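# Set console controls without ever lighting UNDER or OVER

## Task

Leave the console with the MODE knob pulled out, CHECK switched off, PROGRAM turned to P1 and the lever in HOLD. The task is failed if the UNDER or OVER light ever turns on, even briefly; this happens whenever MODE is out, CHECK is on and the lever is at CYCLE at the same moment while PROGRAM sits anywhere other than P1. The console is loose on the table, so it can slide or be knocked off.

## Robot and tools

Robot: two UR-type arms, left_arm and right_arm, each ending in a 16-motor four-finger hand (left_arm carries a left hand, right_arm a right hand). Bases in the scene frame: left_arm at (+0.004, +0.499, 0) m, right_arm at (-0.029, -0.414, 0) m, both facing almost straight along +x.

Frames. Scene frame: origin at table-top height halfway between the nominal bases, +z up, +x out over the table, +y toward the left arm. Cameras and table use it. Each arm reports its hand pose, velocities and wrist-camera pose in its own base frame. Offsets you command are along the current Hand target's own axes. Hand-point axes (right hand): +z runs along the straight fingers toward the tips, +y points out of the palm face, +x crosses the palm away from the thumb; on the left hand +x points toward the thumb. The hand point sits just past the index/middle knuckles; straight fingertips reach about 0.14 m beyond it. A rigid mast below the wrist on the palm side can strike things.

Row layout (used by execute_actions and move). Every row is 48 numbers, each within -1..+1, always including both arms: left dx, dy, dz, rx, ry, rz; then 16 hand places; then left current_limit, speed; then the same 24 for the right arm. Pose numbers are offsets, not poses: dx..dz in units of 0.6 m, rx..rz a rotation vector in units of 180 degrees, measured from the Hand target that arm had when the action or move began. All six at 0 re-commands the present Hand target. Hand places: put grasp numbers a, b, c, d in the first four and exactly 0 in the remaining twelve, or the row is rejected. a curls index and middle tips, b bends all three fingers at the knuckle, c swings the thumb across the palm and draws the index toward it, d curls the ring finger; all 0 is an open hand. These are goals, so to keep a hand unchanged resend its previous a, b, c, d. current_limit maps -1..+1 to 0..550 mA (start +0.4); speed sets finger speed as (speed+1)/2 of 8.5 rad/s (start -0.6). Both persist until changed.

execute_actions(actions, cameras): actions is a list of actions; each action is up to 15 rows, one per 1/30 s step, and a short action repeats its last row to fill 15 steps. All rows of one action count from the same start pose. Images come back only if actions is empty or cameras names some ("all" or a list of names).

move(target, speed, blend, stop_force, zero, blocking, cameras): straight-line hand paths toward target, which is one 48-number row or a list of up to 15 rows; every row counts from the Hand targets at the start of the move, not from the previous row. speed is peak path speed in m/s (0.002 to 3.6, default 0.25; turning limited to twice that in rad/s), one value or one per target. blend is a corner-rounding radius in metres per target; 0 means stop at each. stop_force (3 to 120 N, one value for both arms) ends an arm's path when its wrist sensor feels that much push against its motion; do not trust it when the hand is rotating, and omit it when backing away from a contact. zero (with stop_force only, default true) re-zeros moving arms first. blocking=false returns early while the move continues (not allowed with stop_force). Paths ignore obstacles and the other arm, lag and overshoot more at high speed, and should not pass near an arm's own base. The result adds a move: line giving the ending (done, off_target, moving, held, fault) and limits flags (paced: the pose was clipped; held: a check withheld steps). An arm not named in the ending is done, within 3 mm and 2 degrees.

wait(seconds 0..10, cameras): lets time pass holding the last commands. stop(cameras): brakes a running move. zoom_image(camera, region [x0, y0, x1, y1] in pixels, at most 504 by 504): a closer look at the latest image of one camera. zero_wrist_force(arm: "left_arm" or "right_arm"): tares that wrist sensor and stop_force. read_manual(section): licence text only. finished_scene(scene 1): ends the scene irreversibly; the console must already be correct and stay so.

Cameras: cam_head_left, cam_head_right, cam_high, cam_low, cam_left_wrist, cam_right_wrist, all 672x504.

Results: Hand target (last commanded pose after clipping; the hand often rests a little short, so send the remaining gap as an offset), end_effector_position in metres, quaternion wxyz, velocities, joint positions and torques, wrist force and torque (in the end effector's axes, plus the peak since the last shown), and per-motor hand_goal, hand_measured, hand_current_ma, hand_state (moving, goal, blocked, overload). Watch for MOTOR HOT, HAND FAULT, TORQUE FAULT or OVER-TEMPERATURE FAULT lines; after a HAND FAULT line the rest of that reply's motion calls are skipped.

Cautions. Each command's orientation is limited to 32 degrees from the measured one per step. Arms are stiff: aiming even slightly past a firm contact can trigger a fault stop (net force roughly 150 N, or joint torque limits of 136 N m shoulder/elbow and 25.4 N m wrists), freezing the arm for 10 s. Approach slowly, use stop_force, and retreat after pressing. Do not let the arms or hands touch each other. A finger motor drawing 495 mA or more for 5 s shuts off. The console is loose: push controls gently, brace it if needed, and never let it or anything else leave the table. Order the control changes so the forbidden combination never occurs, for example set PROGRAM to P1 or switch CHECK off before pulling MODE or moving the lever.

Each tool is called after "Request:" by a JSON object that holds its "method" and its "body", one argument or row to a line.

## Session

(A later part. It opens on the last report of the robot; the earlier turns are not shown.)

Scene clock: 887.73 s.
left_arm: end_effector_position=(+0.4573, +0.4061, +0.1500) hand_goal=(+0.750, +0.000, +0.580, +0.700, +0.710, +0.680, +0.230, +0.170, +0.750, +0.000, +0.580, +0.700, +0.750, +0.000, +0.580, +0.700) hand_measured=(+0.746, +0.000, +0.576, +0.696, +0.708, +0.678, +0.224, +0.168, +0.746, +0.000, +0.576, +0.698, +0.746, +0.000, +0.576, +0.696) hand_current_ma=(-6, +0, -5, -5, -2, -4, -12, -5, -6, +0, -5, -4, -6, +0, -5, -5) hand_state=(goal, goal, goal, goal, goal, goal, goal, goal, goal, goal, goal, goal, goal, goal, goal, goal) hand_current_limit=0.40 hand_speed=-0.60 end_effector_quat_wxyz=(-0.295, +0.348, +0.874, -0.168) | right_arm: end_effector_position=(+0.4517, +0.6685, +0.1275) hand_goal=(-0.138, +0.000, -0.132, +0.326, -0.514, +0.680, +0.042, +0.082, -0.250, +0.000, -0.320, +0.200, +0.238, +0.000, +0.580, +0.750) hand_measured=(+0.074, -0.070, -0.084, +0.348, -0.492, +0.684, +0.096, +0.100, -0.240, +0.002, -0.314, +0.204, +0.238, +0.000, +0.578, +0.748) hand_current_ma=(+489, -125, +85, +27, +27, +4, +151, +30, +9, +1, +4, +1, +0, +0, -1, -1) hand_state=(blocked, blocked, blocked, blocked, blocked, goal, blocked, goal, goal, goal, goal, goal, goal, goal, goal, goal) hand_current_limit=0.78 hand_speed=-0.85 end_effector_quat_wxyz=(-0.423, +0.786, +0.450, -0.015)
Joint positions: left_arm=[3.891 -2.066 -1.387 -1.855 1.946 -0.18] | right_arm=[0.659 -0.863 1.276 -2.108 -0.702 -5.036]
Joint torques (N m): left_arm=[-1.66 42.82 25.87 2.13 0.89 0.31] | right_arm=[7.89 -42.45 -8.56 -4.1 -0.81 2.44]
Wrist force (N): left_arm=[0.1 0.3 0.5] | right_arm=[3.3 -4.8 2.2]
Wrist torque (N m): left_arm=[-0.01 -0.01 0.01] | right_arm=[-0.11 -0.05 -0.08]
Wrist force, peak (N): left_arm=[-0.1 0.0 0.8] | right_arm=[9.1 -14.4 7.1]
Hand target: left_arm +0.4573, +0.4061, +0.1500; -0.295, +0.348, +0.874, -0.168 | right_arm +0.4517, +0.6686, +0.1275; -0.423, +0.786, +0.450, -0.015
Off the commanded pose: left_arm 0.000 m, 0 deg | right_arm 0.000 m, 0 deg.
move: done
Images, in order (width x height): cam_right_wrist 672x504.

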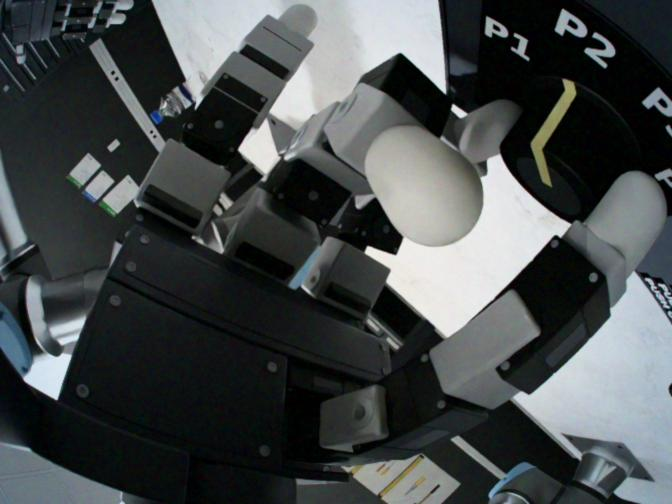

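Request:
{"method": "move", "body": {
  "target": [
    [0,0,0,0,0,0, 0,0,0,0,0,0,0,0,0,0,0,0,0,0,0,0, 0.4,-0.6, -0.0228,-0.0023,0.0064,0,-0.0783,-0.0285, 0.5,0.5,0.75,0,0,0,0,0,0,0,0,0,0,0,0,0, 0.78,-0.85],
    [0,0,0,0,0,0, 0,0,0,0,0,0,0,0,0,0,0,0,0,0,0,0, 0.4,-0.6, -0.0467,-0.0026,0.0071,0,-0.1567,-0.057, 0.5,0.5,0.75,0,0,0,0,0,0,0,0,0,0,0,0,0, 0.78,-0.85]
  ],
  "cameras": ["cam_right_wrist", "cam_high"],
  "speed": 0.12,
  "blend": 0.005
}}

Request:
{"method": "zoom_image", "body": {
  "camera": "cam_right_wrist",
  "region": [460, 0, 672, 220]
}}

Scene clock: 920.20 s.
left_arm: end_effector_position=(+0.4573, +0.4061, +0.1500) hand_goal=(+0.750, +0.000, +0.580, +0.700, +0.710, +0.680, +0.230, +0.170, +0.750, +0.000, +0.580, +0.700, +0.750, +0.000, +0.580, +0.700) hand_measured=(+0.746, +0.000, +0.576, +0.696, +0.708, +0.678, +0.224, +0.168, +0.746, +0.000, +0.576, +0.698, +0.746, +0.000, +0.576, +0.696) hand_current_ma=(-6, +0, -5, -5, -2, -4, -12, -5, -6, +0, -5, -4, -6, +0, -5, -5) hand_state=(goal, goal, goal, goal, goal, goal, goal, goal, goal, goal, goal, goal, goal, goal, goal, goal) hand_current_limit=0.40 hand_speed=-0.60 end_effector_quat_wxyz=(-0.295, +0.348, +0.874, -0.168) | right_arm: end_effector_position=(+0.4322, +0.6515, +0.1158) hand_goal=(-0.138, +0.000, -0.132, +0.326, -0.514, +0.680, +0.042, +0.082, -0.250, +0.000, -0.320, +0.200, +0.238, +0.000, +0.580, +0.750) hand_measured=(+0.078, +0.010, -0.082, +0.330, -0.524, +0.680, +0.094, +0.100, -0.240, +0.002, -0.314, +0.204, +0.238, +0.000, +0.578, +0.748) hand_current_ma=(+489, +7, +92, +2, -8, +0, +148, +30, +9, +1, +4, +1, +0, +0, -1, -1) hand_state=(blocked, goal, blocked, goal, goal, goal, blocked, goal, goal, goal, goal, goal, goal, goal, goal, goal) hand_current_limit=0.78 hand_speed=-0.85 end_effector_quat_wxyz=(-0.301, +0.716, +0.607, -0.168)
Joint positions: left_arm=[3.891 -2.066 -1.387 -1.855 1.946 -0.18] | right_arm=[0.723 -0.724 0.876 -1.343 -0.963 -5.517]
Joint torques (N m): left_arm=[-2.28 43.36 26.97 1.97 0.75 0.43] | right_arm=[1.27 -46.71 -38.9 -1.36 -2.49 -2.9]
Wrist force (N): left_arm=[0.1 0.1 0.4] | right_arm=[-0.7 -17.7 5.2]
Wrist torque (N m): left_arm=[-0.02 0.00 0.00] | right_arm=[-0.27 -0.07 0.30]
Wrist force, peak (N): left_arm=[0.1 -0.2 0.8] | right_arm=[-0.5 -17.9 6.4]
Hand target: left_arm +0.4573, +0.4061, +0.1500; -0.295, +0.348, +0.874, -0.168 | right_arm +0.4322, +0.6515, +0.1158; -0.301, +0.716, +0.607, -0.168
Off the commanded pose: left_arm 0.000 m, 0 deg | right_arm 0.000 m, 0 deg.
move: done
Images, in order (width x height): cam_high 672x504, cam_right_wrist 672x504.

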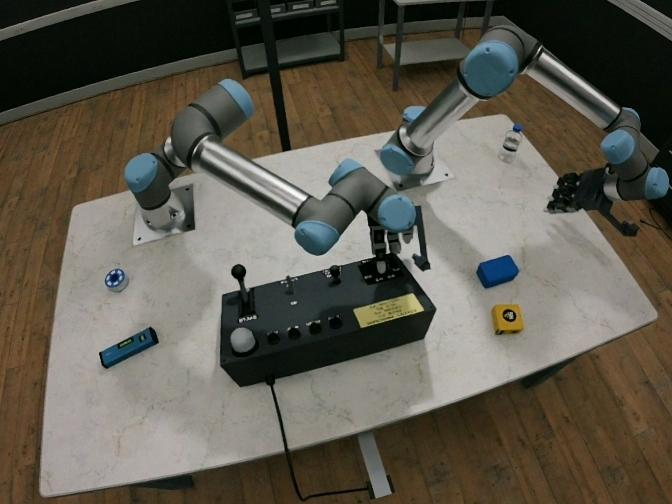

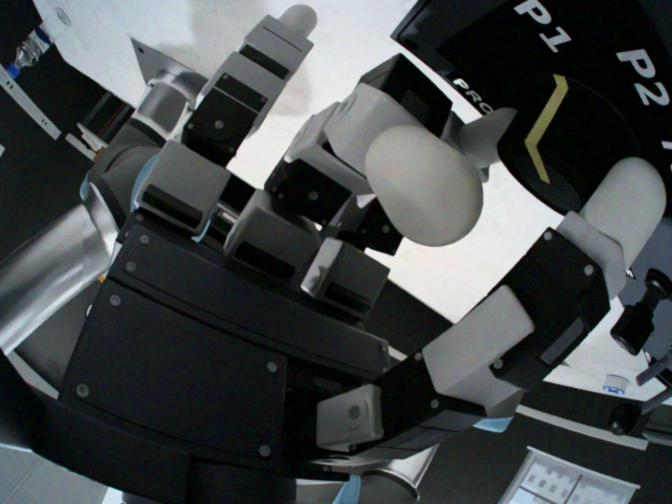

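Scaled by 2.291 from the camera's 672x504 image, which has a finer 960x720 frame.

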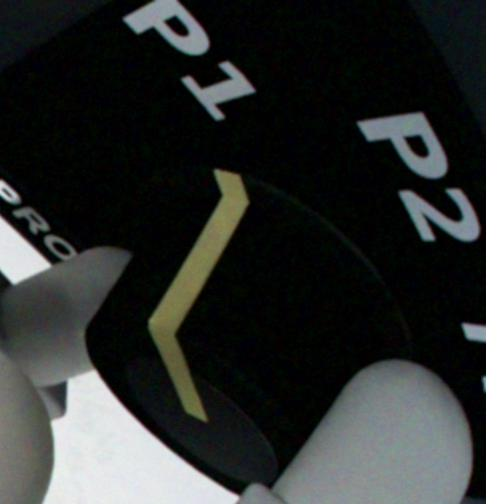

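Request:
{"method": "move", "body": {
  "target": [
    [0,0,0,0,0,0, 0,0,0,0,0,0,0,0,0,0,0,0,0,0,0,0, 0.4,-0.6, 0,0,0,0,0,0, 0.5,0.1,0.75,0,0,0,0,0,0,0,0,0,0,0,0,0, 0.4,-0.6],
    [0,0,0,0,0,0, 0,0,0,0,0,0,0,0,0,0,0,0,0,0,0,0, 0.4,-0.6, 0,0.0051,-0.0141,0,0,0, 0.5,0.1,0.75,0,0,0,0,0,0,0,0,0,0,0,0,0, 0.4,-0.6],
    [0,0,0,0,0,0, 0,0,0,0,0,0,0,0,0,0,0,0,0,0,0,0, 0.4,-0.6, 0,-0.1829,-0.0825,0,0,0, 0.5,0.1,0.75,0,0,0,0,0,0,0,0,0,0,0,0,0, 0.4,-0.6]
  ],
  "cameras": ["cam_head_left", "cam_high", "cam_right_wrist"],
  "speed": 0.1,
  "blend": [0, 0.002, 0]
}}

Request:
{"method": "zoom_image", "body": {
  "camera": "cam_right_wrist",
  "region": [330, 0, 672, 260]
}}

Request:
{"method": "zoom_image", "body": {
  "camera": "cam_high",
  "region": [300, 200, 450, 320]
}}

Request:
{"method": "zoom_image", "body": {
  "camera": "cam_head_left",
  "region": [235, 145, 400, 250]
}}

Scene clock: 944.60 s.
left_arm: end_effector_position=(+0.4573, +0.4061, +0.1500) hand_goal=(+0.750, +0.000, +0.580, +0.700, +0.710, +0.680, +0.230, +0.170, +0.750, +0.000, +0.580, +0.700, +0.750, +0.000, +0.580, +0.700) hand_measured=(+0.746, +0.000, +0.576, +0.696, +0.708, +0.678, +0.224, +0.168, +0.746, +0.000, +0.576, +0.698, +0.746, +0.000, +0.576, +0.696) hand_current_ma=(-6, +0, -5, -5, -2, -4, -12, -5, -6, +0, -5, -4, -6, +0, -5, -5) hand_state=(goal, goal, goal, goal, goal, goal, goal, goal, goal, goal, goal, goal, goal, goal, goal, goal) hand_current_limit=0.40 hand_speed=-0.60 end_effector_quat_wxyz=(-0.295, +0.348, +0.874, -0.168) | right_arm: end_effector_position=(+0.3779, +0.6493, +0.2230) hand_goal=(+0.402, +0.000, -0.252, +0.246, -0.514, +0.680, +0.042, +0.002, +0.450, +0.000, -0.240, +0.200, +0.838, +0.000, +0.580, +0.670) hand_measured=(+0.398, +0.004, -0.246, +0.250, -0.516, +0.678, +0.042, +0.004, +0.446, +0.002, -0.240, +0.204, +0.818, +0.000, +0.578, +0.672) hand_current_ma=(-2, +1, +4, +2, -1, +0, +0, +1, -3, +1, +0, +1, -24, +0, -1, +1) hand_state=(goal, goal, goal, goal, goal, goal, goal, goal, goal, goal, goal, goal, goal, goal, goal, goal) hand_current_limit=0.40 hand_speed=-0.60 end_effector_quat_wxyz=(-0.301, +0.716, +0.607, -0.168)
Joint positions: left_arm=[3.891 -2.066 -1.387 -1.855 1.946 -0.18] | right_arm=[0.768 -0.859 0.847 -1.209 -0.947 -5.465]
Joint torques (N m): left_arm=[-2.9 43.81 27.04 2.22 0.94 0.48] | right_arm=[8.49 -64.19 -40.1 0.38 2.16 2.14]
Wrist force (N): left_arm=[-0.2 0.0 0.4] | right_arm=[0.2 -1.8 2.1]
Wrist torque (N m): left_arm=[-0.04 0.03 0.00] | right_arm=[0.03 -0.16 -0.10]
Wrist force, peak (N): left_arm=[0.1 0.2 0.8] | right_arm=[-0.7 -18.0 5.0]
Hand target: left_arm +0.4573, +0.4061, +0.1500; -0.295, +0.348, +0.874, -0.168 | right_arm +0.3779, +0.6493, +0.2232; -0.301, +0.716, +0.607, -0.168
Off the commanded pose: left_arm 0.000 m, 0 deg | right_arm 0.000 m, 0 deg.
move: done
Images, in order (width x height): cam_head_left 672x504, cam_high 672x504, cam_right_wrist 672x504.

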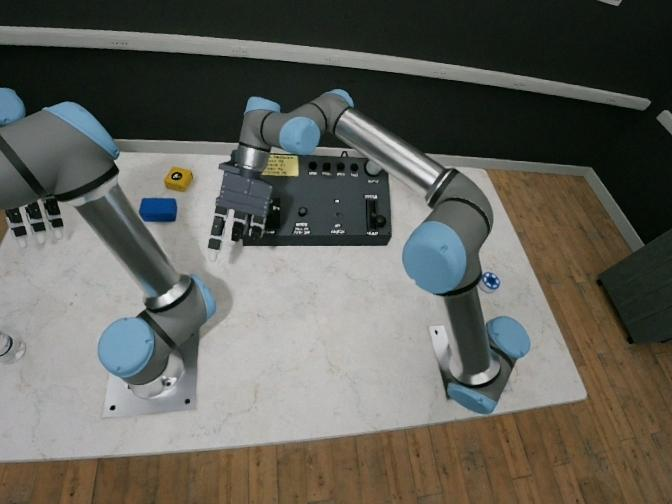

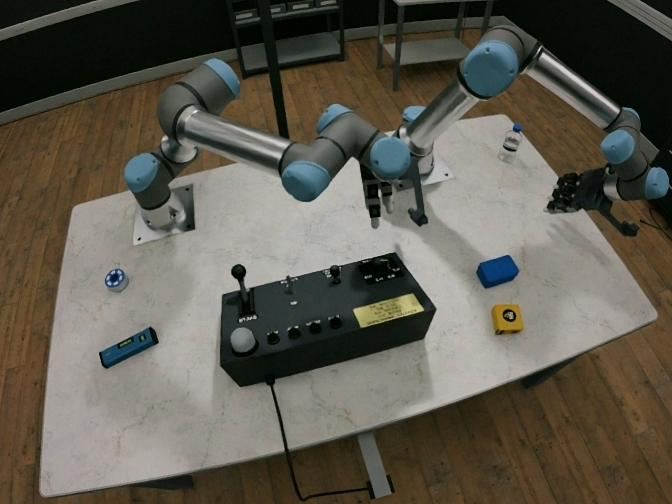

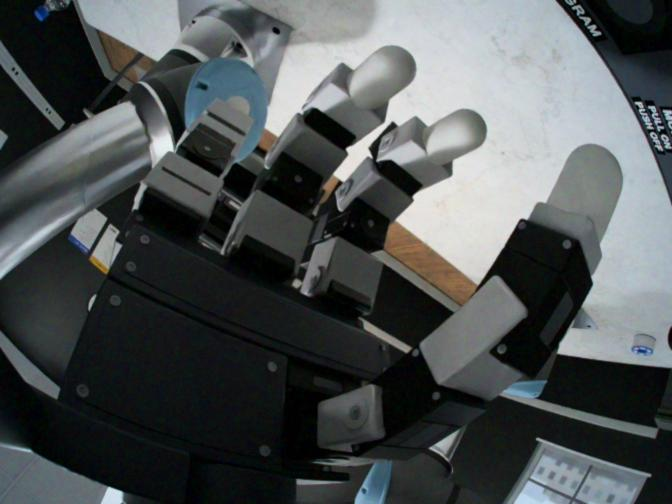

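Scaled by 1.474 from the camera's 672x504 image, which has a finer 960x720 frame.

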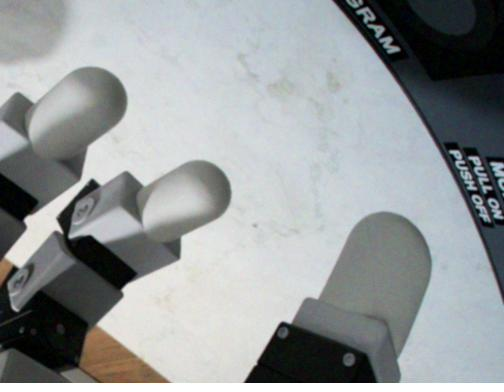

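Scaled by 3.360 from the camera's 672x504 image, which has a finer 960x720 frame.

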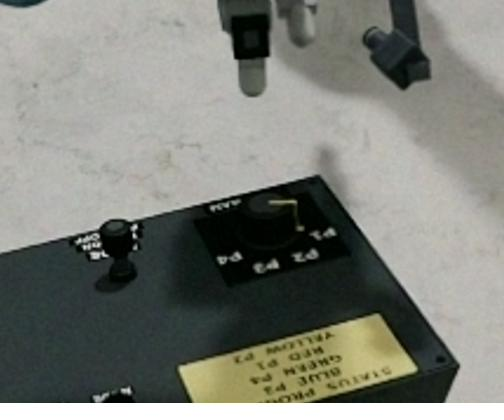

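Scaled by 3.055 from the camera's 672x504 image, which has a finer 960x720 frame.

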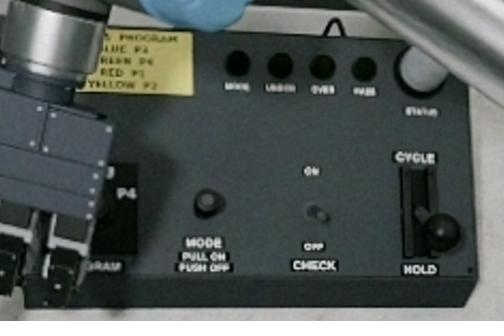

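Request:
{"method": "move", "body": {
  "target": [0,0,0,0,0,0, 0,0,0,0,0,0,0,0,0,0,0,0,0,0,0,0, 0.4,-0.6, -0.1887,0.13,-0.0427,0,0,0, 0.5,0.1,0.75,0,0,0,0,0,0,0,0,0,0,0,0,0, 0.4,-0.6],
  "cameras": ["cam_head_left", "cam_head_right", "cam_high", "cam_low", "cam_right_wrist"],
  "speed": 0.15
}}

Request:
{"method": "zoom_image", "body": {
  "camera": "cam_right_wrist",
  "region": [330, 0, 672, 260]
}}

Request:
{"method": "zoom_image", "body": {
  "camera": "cam_high",
  "region": [280, 200, 430, 320]
}}

Request:
{"method": "zoom_image", "body": {
  "camera": "cam_head_left",
  "region": [235, 145, 400, 250]
}}

Scene clock: 1001.13 s.
left_arm: end_effector_position=(+0.4573, +0.4061, +0.1500) hand_goal=(+0.750, +0.000, +0.580, +0.700, +0.710, +0.680, +0.230, +0.170, +0.750, +0.000, +0.580, +0.700, +0.750, +0.000, +0.580, +0.700) hand_measured=(+0.746, +0.000, +0.576, +0.696, +0.708, +0.678, +0.224, +0.168, +0.746, +0.000, +0.576, +0.698, +0.746, +0.000, +0.576, +0.696) hand_current_ma=(-6, +0, -5, -5, -2, -4, -12, -5, -6, +0, -5, -4, -6, +0, -5, -5) hand_state=(goal, goal, goal, goal, goal, goal, goal, goal, goal, goal, goal, goal, goal, goal, goal, goal) hand_current_limit=0.40 hand_speed=-0.60 end_effector_quat_wxyz=(-0.295, +0.348, +0.874, -0.168) | right_arm: end_effector_position=(+0.4300, +0.5273, +0.1791) hand_goal=(+0.402, +0.000, -0.252, +0.246, -0.514, +0.680, +0.042, +0.002, +0.450, +0.000, -0.240, +0.200, +0.838, +0.000, +0.580, +0.670) hand_measured=(+0.398, +0.004, -0.246, +0.250, -0.516, +0.678, +0.042, +0.004, +0.446, +0.002, -0.240, +0.204, +0.818, +0.000, +0.578, +0.672) hand_current_ma=(-2, +1, +4, +2, -1, +0, +0, +1, -2, +1, +0, +1, -23, +0, -1, +1) hand_state=(goal, goal, goal, goal, goal, goal, goal, goal, goal, goal, goal, goal, goal, goal, goal, goal) hand_current_limit=0.40 hand_speed=-0.60 end_effector_quat_wxyz=(-0.301, +0.716, +0.607, -0.168)
Joint positions: left_arm=[3.891 -2.066 -1.387 -1.855 1.946 -0.18] | right_arm=[0.594 -1.006 1.176 -1.284 -1.016 -5.658]
Joint torques (N m): left_arm=[-3.28 44.24 25.74 2.27 1.07 0.47] | right_arm=[-11.07 -57.09 -11.68 -3.43 -0.52 -2.21]
Wrist force (N): left_arm=[-0.1 0.3 0.5] | right_arm=[0.1 -2.0 2.2]
Wrist torque (N m): left_arm=[0.00 0.02 -0.01] | right_arm=[0.00 -0.13 0.04]
Wrist force, peak (N): left_arm=[0.0 0.4 0.7] | right_arm=[1.1 -3.0 2.4]
Hand target: left_arm +0.4573, +0.4061, +0.1500; -0.295, +0.348, +0.874, -0.168 | right_arm +0.4300, +0.5272, +0.1791; -0.301, +0.716, +0.607, -0.168
Off the commanded pose: left_arm 0.000 m, 0 deg | right_arm 0.000 m, 0 deg.
move: done
Images, in order (width x height): cam_head_left 672x504, cam_head_right 672x504, cam_high 672x504, cam_low 672x504, cam_right_wrist 672x504.

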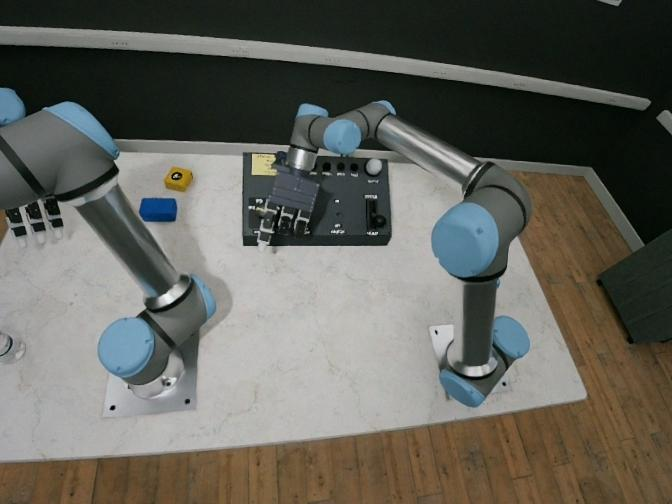

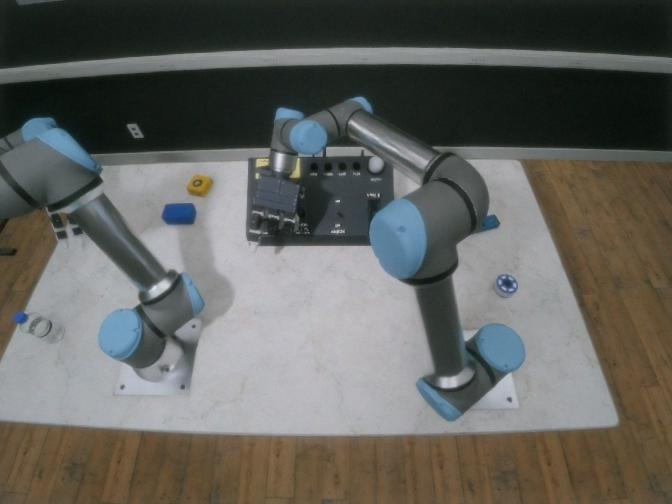

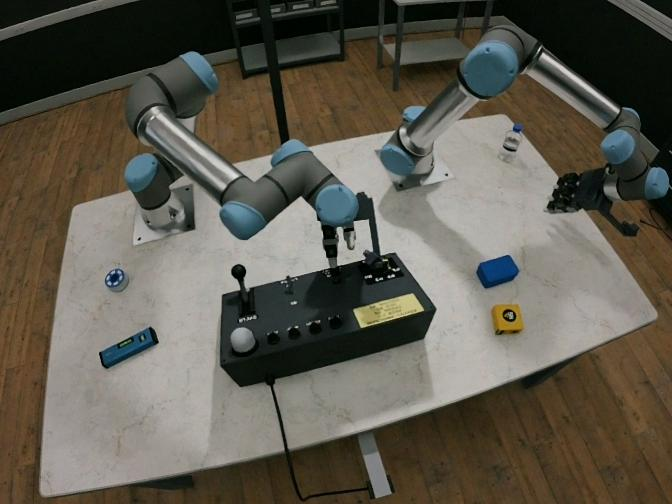

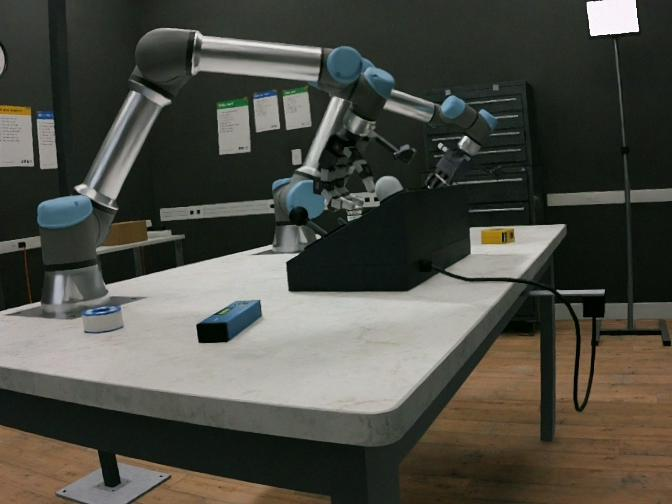

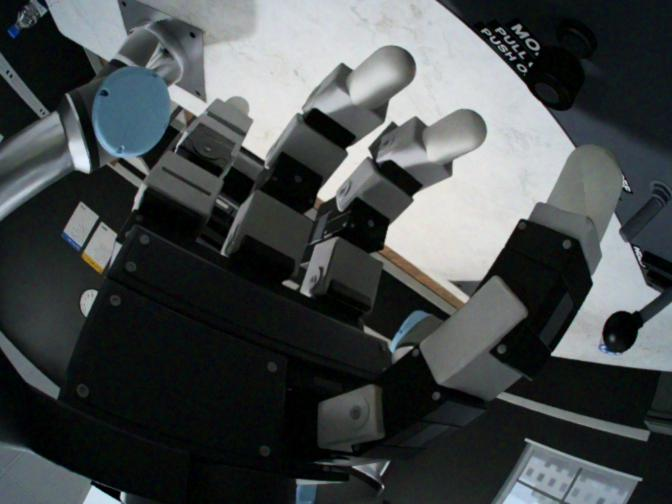

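Scaled by 1.474 from the camera's 672x504 image, which has a finer 960x720 frame.

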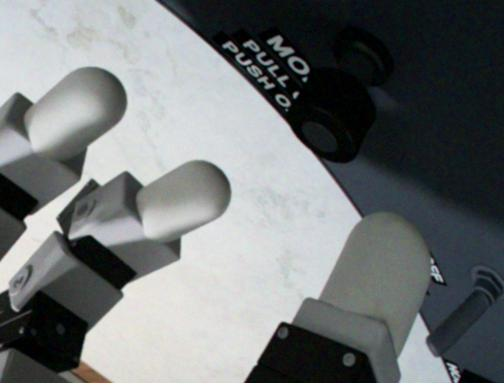

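Scaled by 3.360 from the camera's 672x504 image, which has a finer 960x720 frame.

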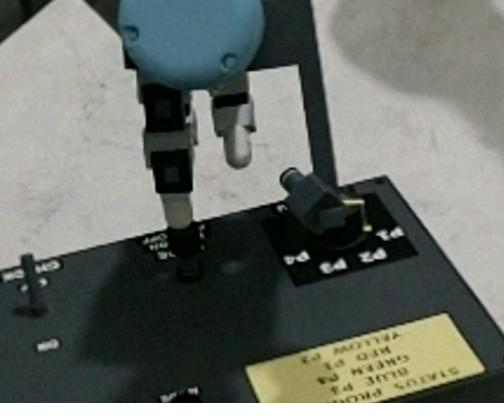

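Scaled by 3.055 from the camera's 672x504 image, which has a finer 960x720 frame.

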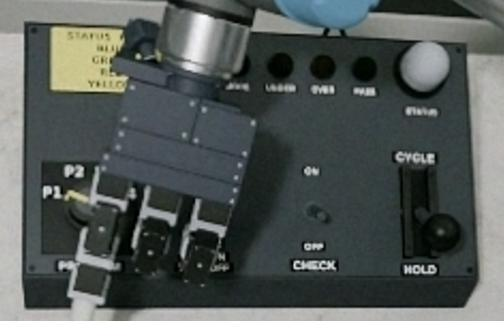

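Request:
{"method": "move", "body": {
  "target": [0,0,0,0,0,0, 0,0,0,0,0,0,0,0,0,0,0,0,0,0,0,0, 0.4,-0.6, 0,0.0627,0.0228,0,0,0, 0.5,0.1,0.75,0,0,0,0,0,0,0,0,0,0,0,0,0, 0.4,-0.6],
  "cameras": ["cam_high", "cam_right_wrist"],
  "speed": 0.08,
  "stop_force": 5
}}

Request:
{"method": "zoom_image", "body": {
  "camera": "cam_right_wrist",
  "region": [420, 20, 640, 240]
}}

Request:
{"method": "zoom_image", "body": {
  "camera": "cam_high",
  "region": [280, 200, 430, 320]
}}

Scene clock: 1016.27 s.
left_arm: end_effector_position=(+0.4573, +0.4061, +0.1500) hand_goal=(+0.750, +0.000, +0.580, +0.700, +0.710, +0.680, +0.230, +0.170, +0.750, +0.000, +0.580, +0.700, +0.750, +0.000, +0.580, +0.700) hand_measured=(+0.746, +0.000, +0.576, +0.696, +0.708, +0.678, +0.224, +0.168, +0.746, +0.000, +0.576, +0.698, +0.746, +0.000, +0.576, +0.696) hand_current_ma=(-6, +0, -5, -5, -2, -4, -12, -5, -6, +0, -5, -4, -6, +0, -5, -5) hand_state=(goal, goal, goal, goal, goal, goal, goal, goal, goal, goal, goal, goal, goal, goal, goal, goal) hand_current_limit=0.40 hand_speed=-0.60 end_effector_quat_wxyz=(-0.295, +0.348, +0.874, -0.168) | right_arm: end_effector_position=(+0.4507, +0.5273, +0.1448) hand_goal=(+0.402, +0.000, -0.252, +0.246, -0.514, +0.680, +0.042, +0.002, +0.450, +0.000, -0.240, +0.200, +0.838, +0.000, +0.580, +0.670) hand_measured=(+0.398, +0.004, -0.246, +0.250, -0.516, +0.678, +0.042, +0.004, +0.446, +0.002, -0.240, +0.204, +0.820, +0.000, +0.578, +0.672) hand_current_ma=(-2, +1, +4, +2, -1, +0, +0, +1, -2, +1, +0, +1, -23, +0, -1, +1) hand_state=(goal, goal, goal, goal, goal, goal, goal, goal, goal, goal, goal, goal, goal, goal, goal, goal) hand_current_limit=0.40 hand_speed=-0.60 end_effector_quat_wxyz=(-0.301, +0.716, +0.607, -0.168)
Joint positions: left_arm=[3.891 -2.066 -1.387 -1.855 1.946 -0.18] | right_arm=[0.578 -0.95 1.174 -1.328 -1.023 -5.675]
Joint torques (N m): left_arm=[-2.97 44.66 25.81 2.38 0.88 0.49] | right_arm=[-10.15 -43.05 -39.06 -3.64 -0.74 -2.47]
Wrist force (N): left_arm=[0.3 0.0 0.4] | right_arm=[0.2 -2.2 2.0]
Wrist torque (N m): left_arm=[-0.03 -0.03 0.02] | right_arm=[-0.03 -0.14 0.03]
Wrist force, peak (N): left_arm=[0.0 0.5 0.7] | right_arm=[0.0 -3.2 1.4]
Hand target: left_arm +0.4573, +0.4061, +0.1500; -0.295, +0.348, +0.874, -0.168 | right_arm +0.4507, +0.5273, +0.1448; -0.301, +0.716, +0.607, -0.168
Off the commanded pose: left_arm 0.000 m, 0 deg | right_arm 0.000 m, 0 deg.
move: done
Images, in order (width x height): cam_high 672x504, cam_right_wrist 672x504.

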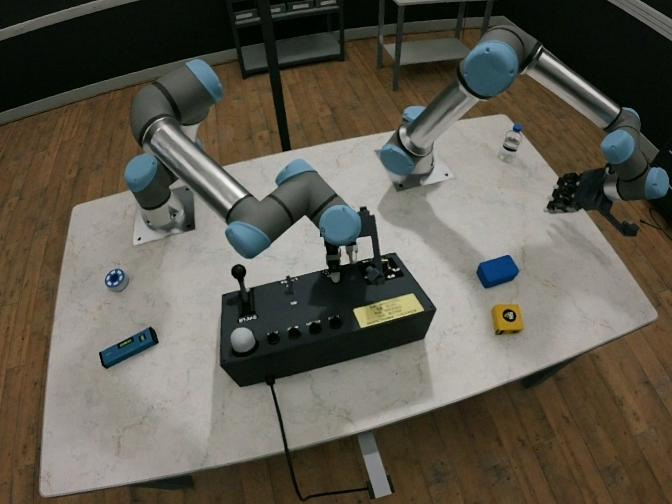

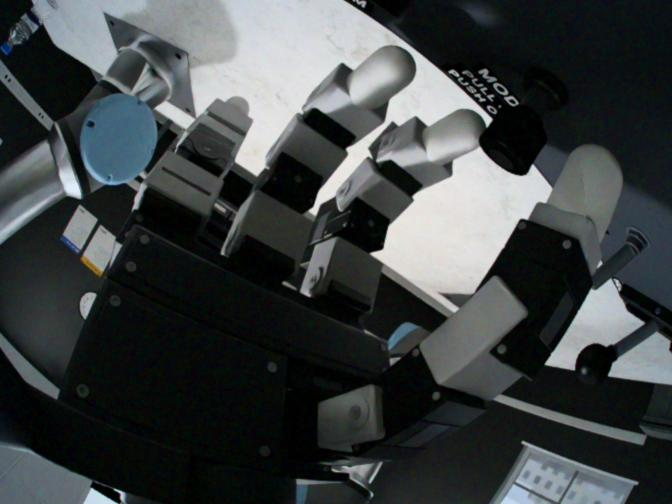

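Scaled by 2.291 from the camera's 672x504 image, which has a finer 960x720 frame.

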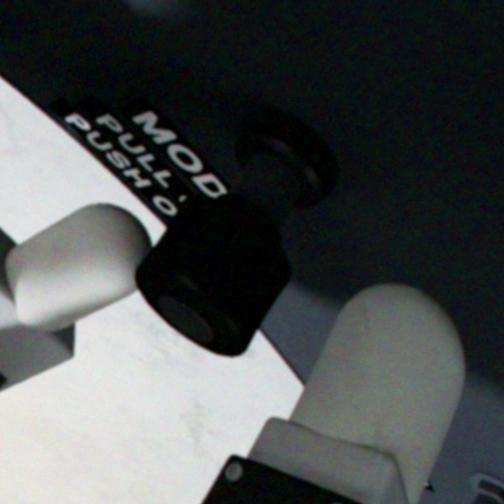

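Scaled by 3.360 from the camera's 672x504 image, which has a finer 960x720 frame.

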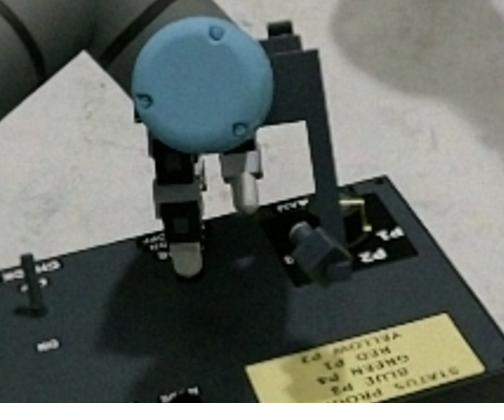

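Request:
{"method": "move", "body": {
  "target": [
    [0,0,0,0,0,0, 0,0,0,0,0,0,0,0,0,0,0,0,0,0,0,0, 0.4,-0.6, 0,0.0014,0.0254,0,0,0, 0.5,0.1,0.75,0,0,0,0,0,0,0,0,0,0,0,0,0, 0.4,-0.6],
    [0,0,0,0,0,0, 0,0,0,0,0,0,0,0,0,0,0,0,0,0,0,0, 0.4,-0.6, 0,0.0014,0.0254,0,0,0, 0.5,0.55,0.75,0,0,0,0,0,0,0,0,0,0,0,0,0, 0.78,-0.85]
  ],
  "cameras": ["cam_high", "cam_right_wrist"],
  "speed": 0.05
}}

Request:
{"method": "zoom_image", "body": {
  "camera": "cam_right_wrist",
  "region": [420, 20, 640, 240]
}}

Scene clock: 1038.77 s.
left_arm: end_effector_position=(+0.4573, +0.4061, +0.1500) hand_goal=(+0.750, +0.000, +0.580, +0.700, +0.710, +0.680, +0.230, +0.170, +0.750, +0.000, +0.580, +0.700, +0.750, +0.000, +0.580, +0.700) hand_measured=(+0.746, +0.000, +0.576, +0.696, +0.708, +0.678, +0.224, +0.168, +0.746, +0.000, +0.576, +0.698, +0.746, +0.000, +0.576, +0.696) hand_current_ma=(-6, +0, -5, -5, -2, -4, -12, -5, -6, +0, -5, -4, -6, +0, -5, -5) hand_state=(goal, goal, goal, goal, goal, goal, goal, goal, goal, goal, goal, goal, goal, goal, goal, goal) hand_current_limit=0.40 hand_speed=-0.60 end_effector_quat_wxyz=(-0.295, +0.348, +0.874, -0.168) | right_arm: end_effector_position=(+0.4421, +0.5307, +0.1326) hand_goal=(-0.204, +0.000, -0.118, +0.336, -0.514, +0.680, +0.042, +0.092, -0.338, +0.000, -0.330, +0.200, +0.162, +0.000, +0.580, +0.760) hand_measured=(+0.128, -0.002, -0.078, +0.350, -0.516, +0.678, +0.042, +0.090, -0.324, +0.002, -0.324, +0.204, +0.164, +0.000, +0.578, +0.758) hand_current_ma=(+489, +0, +63, +12, -1, +0, +0, -2, +14, +1, +4, +1, +1, +0, -1, -1) hand_state=(blocked, goal, blocked, goal, goal, goal, goal, goal, goal, goal, goal, goal, goal, goal, goal, goal) hand_current_limit=0.78 hand_speed=-0.85 end_effector_quat_wxyz=(-0.301, +0.716, +0.607, -0.168)
Joint positions: left_arm=[3.891 -2.066 -1.387 -1.855 1.946 -0.18] | right_arm=[0.588 -0.953 1.211 -1.369 -1.018 -5.664]
Joint torques (N m): left_arm=[-4.47 43.88 26.25 2.47 1.16 0.51] | right_arm=[-1.33 -58.85 -17.45 -3.67 -0.65 1.23]
Wrist force (N): left_arm=[0.1 0.2 0.5] | right_arm=[0.5 -5.0 6.3]
Wrist torque (N m): left_arm=[-0.02 0.00 0.00] | right_arm=[0.13 -0.02 -0.09]
Wrist force, peak (N): left_arm=[-0.2 0.4 0.8] | right_arm=[0.5 -5.0 6.3]
Hand target: left_arm +0.4573, +0.4061, +0.1500; -0.295, +0.348, +0.874, -0.168 | right_arm +0.4421, +0.5306, +0.1326; -0.301, +0.716, +0.607, -0.168
Off the commanded pose: left_arm 0.000 m, 0 deg | right_arm 0.000 m, 0 deg.
move: done
Images, in order (width x height): cam_high 672x504, cam_right_wrist 672x504.

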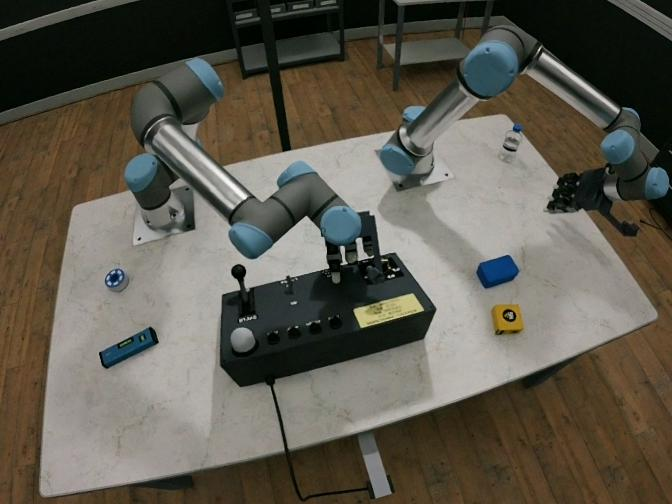

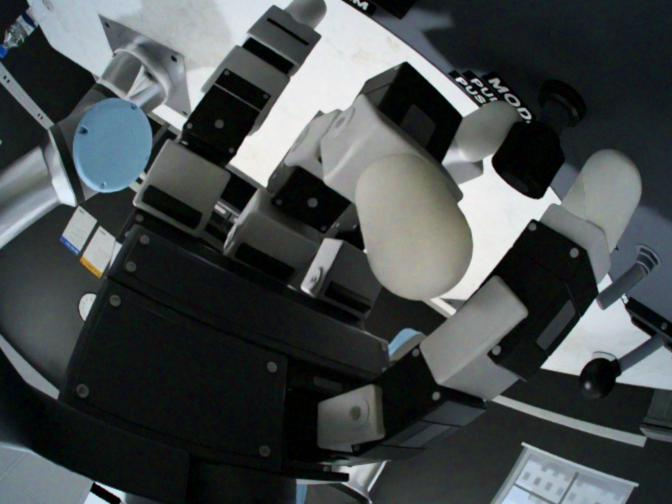

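Scaled by 2.291 from the camera's 672x504 image, which has a finer 960x720 frame.

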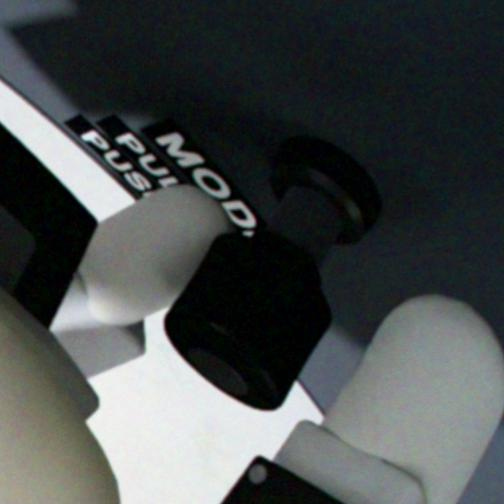

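Request:
{"method": "move", "body": {
  "target": [0,0,0,0,0,0, 0,0,0,0,0,0,0,0,0,0,0,0,0,0,0,0, 0.4,-0.6, 0,-0.0068,0.0188,0,0,0, 0.5,0.55,0.75,0,0,0,0,0,0,0,0,0,0,0,0,0, 0.78,-0.85],
  "cameras": ["cam_right_wrist"],
  "speed": 0.04
}}

Request:
{"method": "zoom_image", "body": {
  "camera": "cam_right_wrist",
  "region": [420, 20, 640, 240]
}}

Scene clock: 1046.10 s.
left_arm: end_effector_position=(+0.4573, +0.4061, +0.1500) hand_goal=(+0.750, +0.000, +0.580, +0.700, +0.710, +0.680, +0.230, +0.170, +0.750, +0.000, +0.580, +0.700, +0.750, +0.000, +0.580, +0.700) hand_measured=(+0.746, +0.000, +0.576, +0.696, +0.708, +0.678, +0.224, +0.168, +0.746, +0.000, +0.576, +0.698, +0.746, +0.000, +0.576, +0.696) hand_current_ma=(-6, +0, -5, -5, -2, -4, -12, -5, -6, +0, -5, -4, -6, +0, -5, -5) hand_state=(goal, goal, goal, goal, goal, goal, goal, goal, goal, goal, goal, goal, goal, goal, goal, goal) hand_current_limit=0.40 hand_speed=-0.60 end_effector_quat_wxyz=(-0.295, +0.348, +0.874, -0.168) | right_arm: end_effector_position=(+0.4322, +0.5335, +0.1266) hand_goal=(-0.204, +0.000, -0.118, +0.336, -0.514, +0.680, +0.042, +0.092, -0.338, +0.000, -0.330, +0.200, +0.162, +0.000, +0.580, +0.760) hand_measured=(+0.030, -0.004, -0.062, +0.366, -0.516, +0.678, +0.042, +0.090, -0.324, +0.002, -0.324, +0.204, +0.164, +0.000, +0.578, +0.758) hand_current_ma=(+489, -1, +106, +43, -1, +0, +0, -2, +13, +1, +4, +1, +1, +0, -1, -1) hand_state=(blocked, goal, blocked, blocked, goal, goal, goal, goal, goal, goal, goal, goal, goal, goal, goal, goal) hand_current_limit=0.78 hand_speed=-0.85 end_effector_quat_wxyz=(-0.301, +0.716, +0.607, -0.168)
Joint positions: left_arm=[3.891 -2.066 -1.387 -1.855 1.946 -0.18] | right_arm=[0.6 -0.962 1.243 -1.398 -1.014 -5.652]
Joint torques (N m): left_arm=[-2.75 45.13 25.99 2.39 1.06 0.38] | right_arm=[6.8 -61.13 -11.44 -4.2 1.27 2.15]
Wrist force (N): left_arm=[0.0 0.0 0.3] | right_arm=[0.5 -1.2 6.2]
Wrist torque (N m): left_arm=[-0.03 0.00 0.00] | right_arm=[0.30 0.03 -0.15]
Wrist force, peak (N): left_arm=[0.1 0.1 0.8] | right_arm=[1.0 -5.2 6.1]
Hand target: left_arm +0.4573, +0.4061, +0.1500; -0.295, +0.348, +0.874, -0.168 | right_arm +0.4321, +0.5335, +0.1266; -0.301, +0.716, +0.607, -0.168
Off the commanded pose: left_arm 0.000 m, 0 deg | right_arm 0.000 m, 0 deg.
move: done
Images, in order (width x height): cam_right_wrist 672x504.

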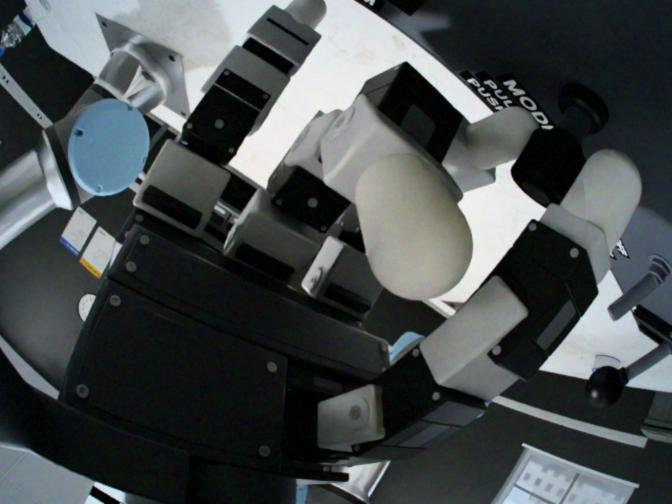

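Scaled by 2.291 from the camera's 672x504 image, which has a finer 960x720 frame.

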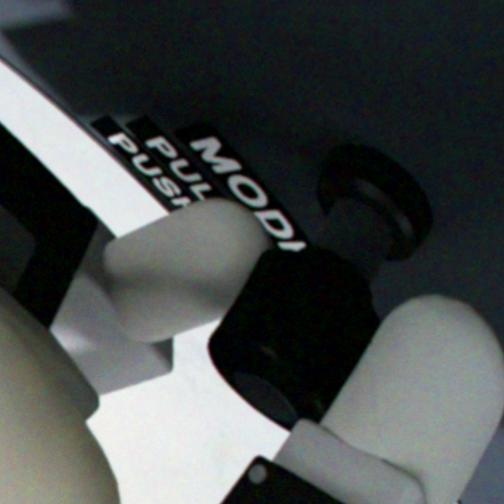

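Request:
{"method": "move", "body": {
  "target": [0,0,0,0,0,0, 0,0,0,0,0,0,0,0,0,0,0,0,0,0,0,0, 0.4,-0.6, 0,-0.0074,0.0204,0,0,0, 0.5,0.7,0.75,0,0,0,0,0,0,0,0,0,0,0,0,0, 0.78,-0.85],
  "cameras": ["cam_right_wrist"],
  "speed": 0.04
}}

Request:
{"method": "zoom_image", "body": {
  "camera": "cam_right_wrist",
  "region": [420, 20, 640, 240]
}}

Scene clock: 1053.30 s.
left_arm: end_effector_position=(+0.4573, +0.4061, +0.1500) hand_goal=(+0.750, +0.000, +0.580, +0.700, +0.710, +0.680, +0.230, +0.170, +0.750, +0.000, +0.580, +0.700, +0.750, +0.000, +0.580, +0.700) hand_measured=(+0.746, +0.000, +0.576, +0.696, +0.708, +0.678, +0.224, +0.168, +0.746, +0.000, +0.576, +0.698, +0.746, +0.000, +0.576, +0.696) hand_current_ma=(-6, +0, -5, -5, -2, -4, -12, -5, -6, +0, -5, -4, -6, +0, -5, -5) hand_state=(goal, goal, goal, goal, goal, goal, goal, goal, goal, goal, goal, goal, goal, goal, goal, goal) hand_current_limit=0.40 hand_speed=-0.60 end_effector_quat_wxyz=(-0.295, +0.348, +0.874, -0.168) | right_arm: end_effector_position=(+0.4213, +0.5367, +0.1201) hand_goal=(-0.408, +0.000, -0.072, +0.366, -0.514, +0.680, +0.042, +0.122, -0.600, +0.000, -0.360, +0.200, -0.062, +0.000, +0.580, +0.790) hand_measured=(-0.090, -0.004, -0.020, +0.394, -0.516, +0.678, +0.070, +0.130, -0.584, +0.002, -0.354, +0.204, +0.018, +0.002, +0.600, +0.798) hand_current_ma=(+489, -2, +95, +37, -1, +0, +58, +9, +19, +1, +4, +1, +208, +1, +24, +7) hand_state=(blocked, goal, blocked, blocked, goal, goal, blocked, goal, goal, goal, goal, goal, blocked, goal, blocked, goal) hand_current_limit=0.78 hand_speed=-0.85 end_effector_quat_wxyz=(-0.301, +0.716, +0.607, -0.168)
Joint positions: left_arm=[3.891 -2.066 -1.387 -1.855 1.946 -0.18] | right_arm=[0.612 -0.97 1.276 -1.429 -1.008 -5.639]
Joint torques (N m): left_arm=[-3.08 44.27 26.25 2.51 0.97 0.35] | right_arm=[7.87 -56.3 -10.01 -4.08 1.15 2.36]
Wrist force (N): left_arm=[0.0 0.2 0.5] | right_arm=[0.4 -5.9 2.7]
Wrist torque (N m): left_arm=[-0.01 0.02 0.00] | right_arm=[0.20 -0.04 -0.33]
Wrist force, peak (N): left_arm=[-0.1 0.2 0.8] | right_arm=[0.0 -12.8 0.2]
Hand target: left_arm +0.4573, +0.4061, +0.1500; -0.295, +0.348, +0.874, -0.168 | right_arm +0.4213, +0.5367, +0.1201; -0.301, +0.716, +0.607, -0.168
Off the commanded pose: left_arm 0.000 m, 0 deg | right_arm 0.000 m, 0 deg.
move: done
Images, in order (width x height): cam_right_wrist 672x504.

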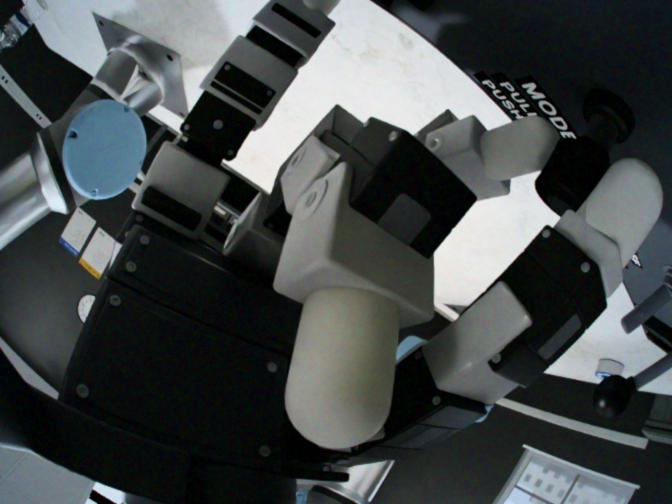

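Scaled by 2.291 from the camera's 672x504 image, which has a finer 960x720 frame.

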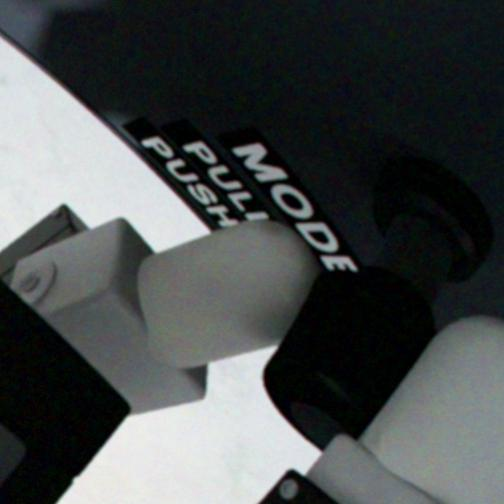

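Request:
{"method": "move", "body": {
  "target": [
    [0,0,0,0,0,0, 0,0,0,0,0,0,0,0,0,0,0,0,0,0,0,0, 0.4,-0.6, 0,0,0,0,0,0, 0.5,0.1,0.75,0.5,0,0,0,0,0,0,0,0,0,0,0,0, 0.4,-0.6],
    [0,0,0,0,0,0, 0,0,0,0,0,0,0,0,0,0,0,0,0,0,0,0, 0.4,-0.6, 0,-0.0046,0.0125,0,0,0, 0.5,0.1,0.75,0.5,0,0,0,0,0,0,0,0,0,0,0,0, 0.4,-0.6],
    [0,0,0,0,0,0, 0,0,0,0,0,0,0,0,0,0,0,0,0,0,0,0, 0.4,-0.6, 0,-0.0046,0.0125,0,0,0, 0.5,0.75,0.75,0.5,0,0,0,0,0,0,0,0,0,0,0,0, 0.78,-0.85]
  ],
  "cameras": ["cam_head_left", "cam_high", "cam_right_wrist"],
  "speed": 0.05
}}

Request:
{"method": "zoom_image", "body": {
  "camera": "cam_right_wrist",
  "region": [420, 20, 640, 240]
}}

Request:
{"method": "zoom_image", "body": {
  "camera": "cam_high",
  "region": [280, 200, 430, 320]
}}

Scene clock: 1093.83 s.
left_arm: end_effector_position=(+0.4573, +0.4061, +0.1500) hand_goal=(+0.750, +0.000, +0.580, +0.700, +0.710, +0.680, +0.230, +0.170, +0.750, +0.000, +0.580, +0.700, +0.750, +0.000, +0.580, +0.700) hand_measured=(+0.746, +0.000, +0.576, +0.696, +0.708, +0.678, +0.224, +0.168, +0.746, +0.000, +0.576, +0.698, +0.746, +0.000, +0.576, +0.696) hand_current_ma=(-6, +0, -5, -5, -2, -4, -12, -5, -6, +0, -5, -4, -6, +0, -5, -5) hand_state=(goal, goal, goal, goal, goal, goal, goal, goal, goal, goal, goal, goal, goal, goal, goal, goal) hand_current_limit=0.40 hand_speed=-0.60 end_effector_quat_wxyz=(-0.295, +0.348, +0.874, -0.168) | right_arm: end_effector_position=(+0.4146, +0.5386, +0.1161) hand_goal=(-0.424, +0.000, -0.108, +0.376, -0.514, +0.680, +0.042, +0.132, -0.588, +0.000, -0.370, +0.200, -0.362, +0.000, -0.220, +0.250) hand_measured=(-0.118, -0.002, -0.094, +0.374, -0.520, +0.680, +0.122, +0.146, -0.572, +0.002, -0.364, +0.204, +0.180, +0.008, -0.200, +0.250) hand_current_ma=(+490, -1, +13, -1, -4, +0, +276, +19, +18, +1, +4, +1, +489, +6, +24, +0) hand_state=(blocked, goal, goal, goal, goal, goal, blocked, goal, goal, goal, goal, goal, blocked, goal, blocked, goal) hand_current_limit=0.78 hand_speed=-0.85 end_effector_quat_wxyz=(-0.301, +0.716, +0.607, -0.168)
Joint positions: left_arm=[3.891 -2.066 -1.387 -1.855 1.946 -0.18] | right_arm=[0.62 -0.975 1.296 -1.449 -1.005 -5.631]
Joint torques (N m): left_arm=[-3.53 44.53 25.99 2.76 1.12 0.56] | right_arm=[-13.15 -47.36 -20.8 -2.74 0.04 0.3]
Wrist force (N): left_arm=[0.1 0.2 0.4] | right_arm=[-1.0 -12.5 6.4]
Wrist torque (N m): left_arm=[0.00 -0.01 0.01] | right_arm=[-0.25 -0.26 -0.18]
Wrist force, peak (N): left_arm=[0.2 0.1 0.9] | right_arm=[-1.0 -12.8 6.4]
Hand target: left_arm +0.4573, +0.4061, +0.1500; -0.295, +0.348, +0.874, -0.168 | right_arm +0.4146, +0.5386, +0.1161; -0.301, +0.716, +0.607, -0.168
Off the commanded pose: left_arm 0.000 m, 0 deg | right_arm 0.000 m, 0 deg.
move: done
Images, in order (width x height): cam_head_left 672x504, cam_high 672x504, cam_right_wrist 672x504.

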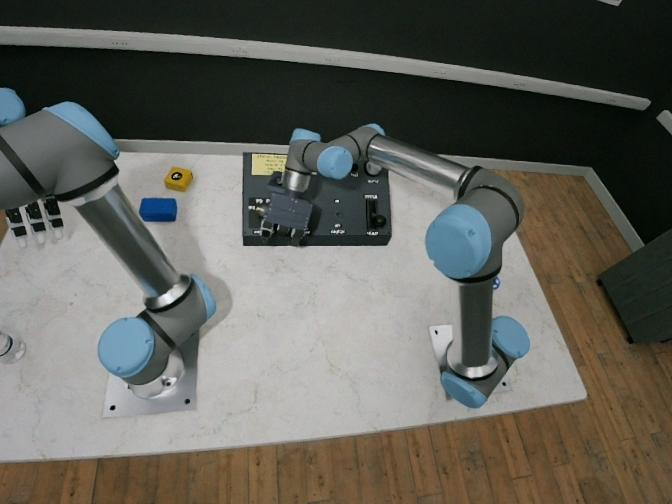

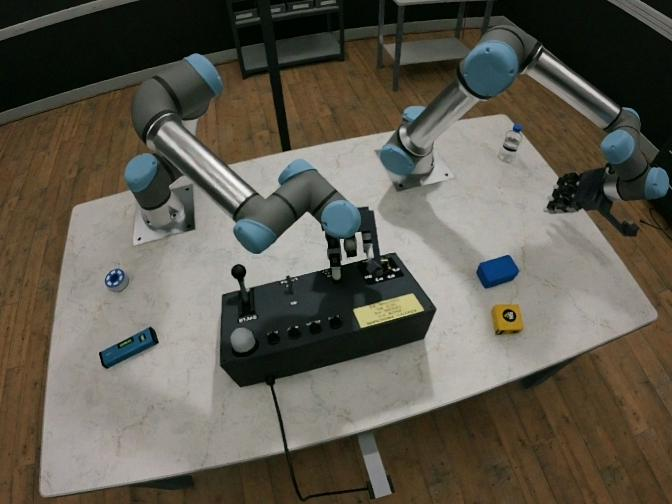

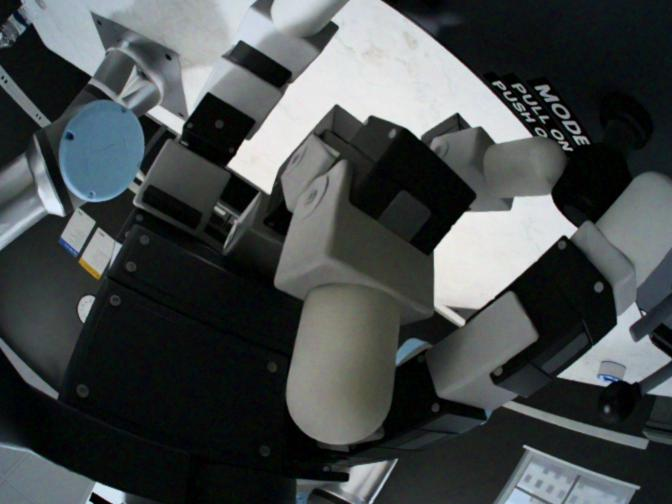

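Scaled by 2.291 from the camera's 672x504 image, which has a finer 960x720 frame.

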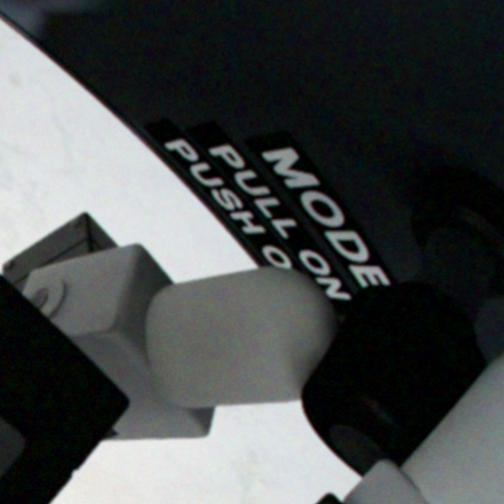

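Scaled by 3.360 from the camera's 672x504 image, which has a finer 960x720 frame.

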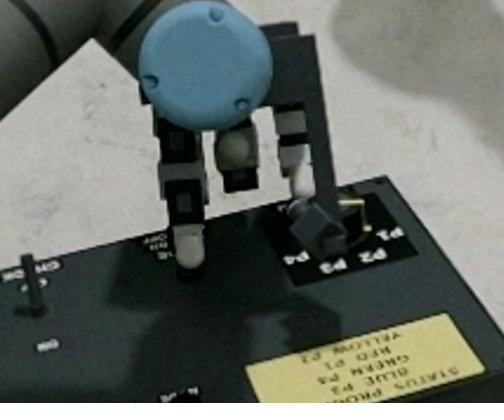

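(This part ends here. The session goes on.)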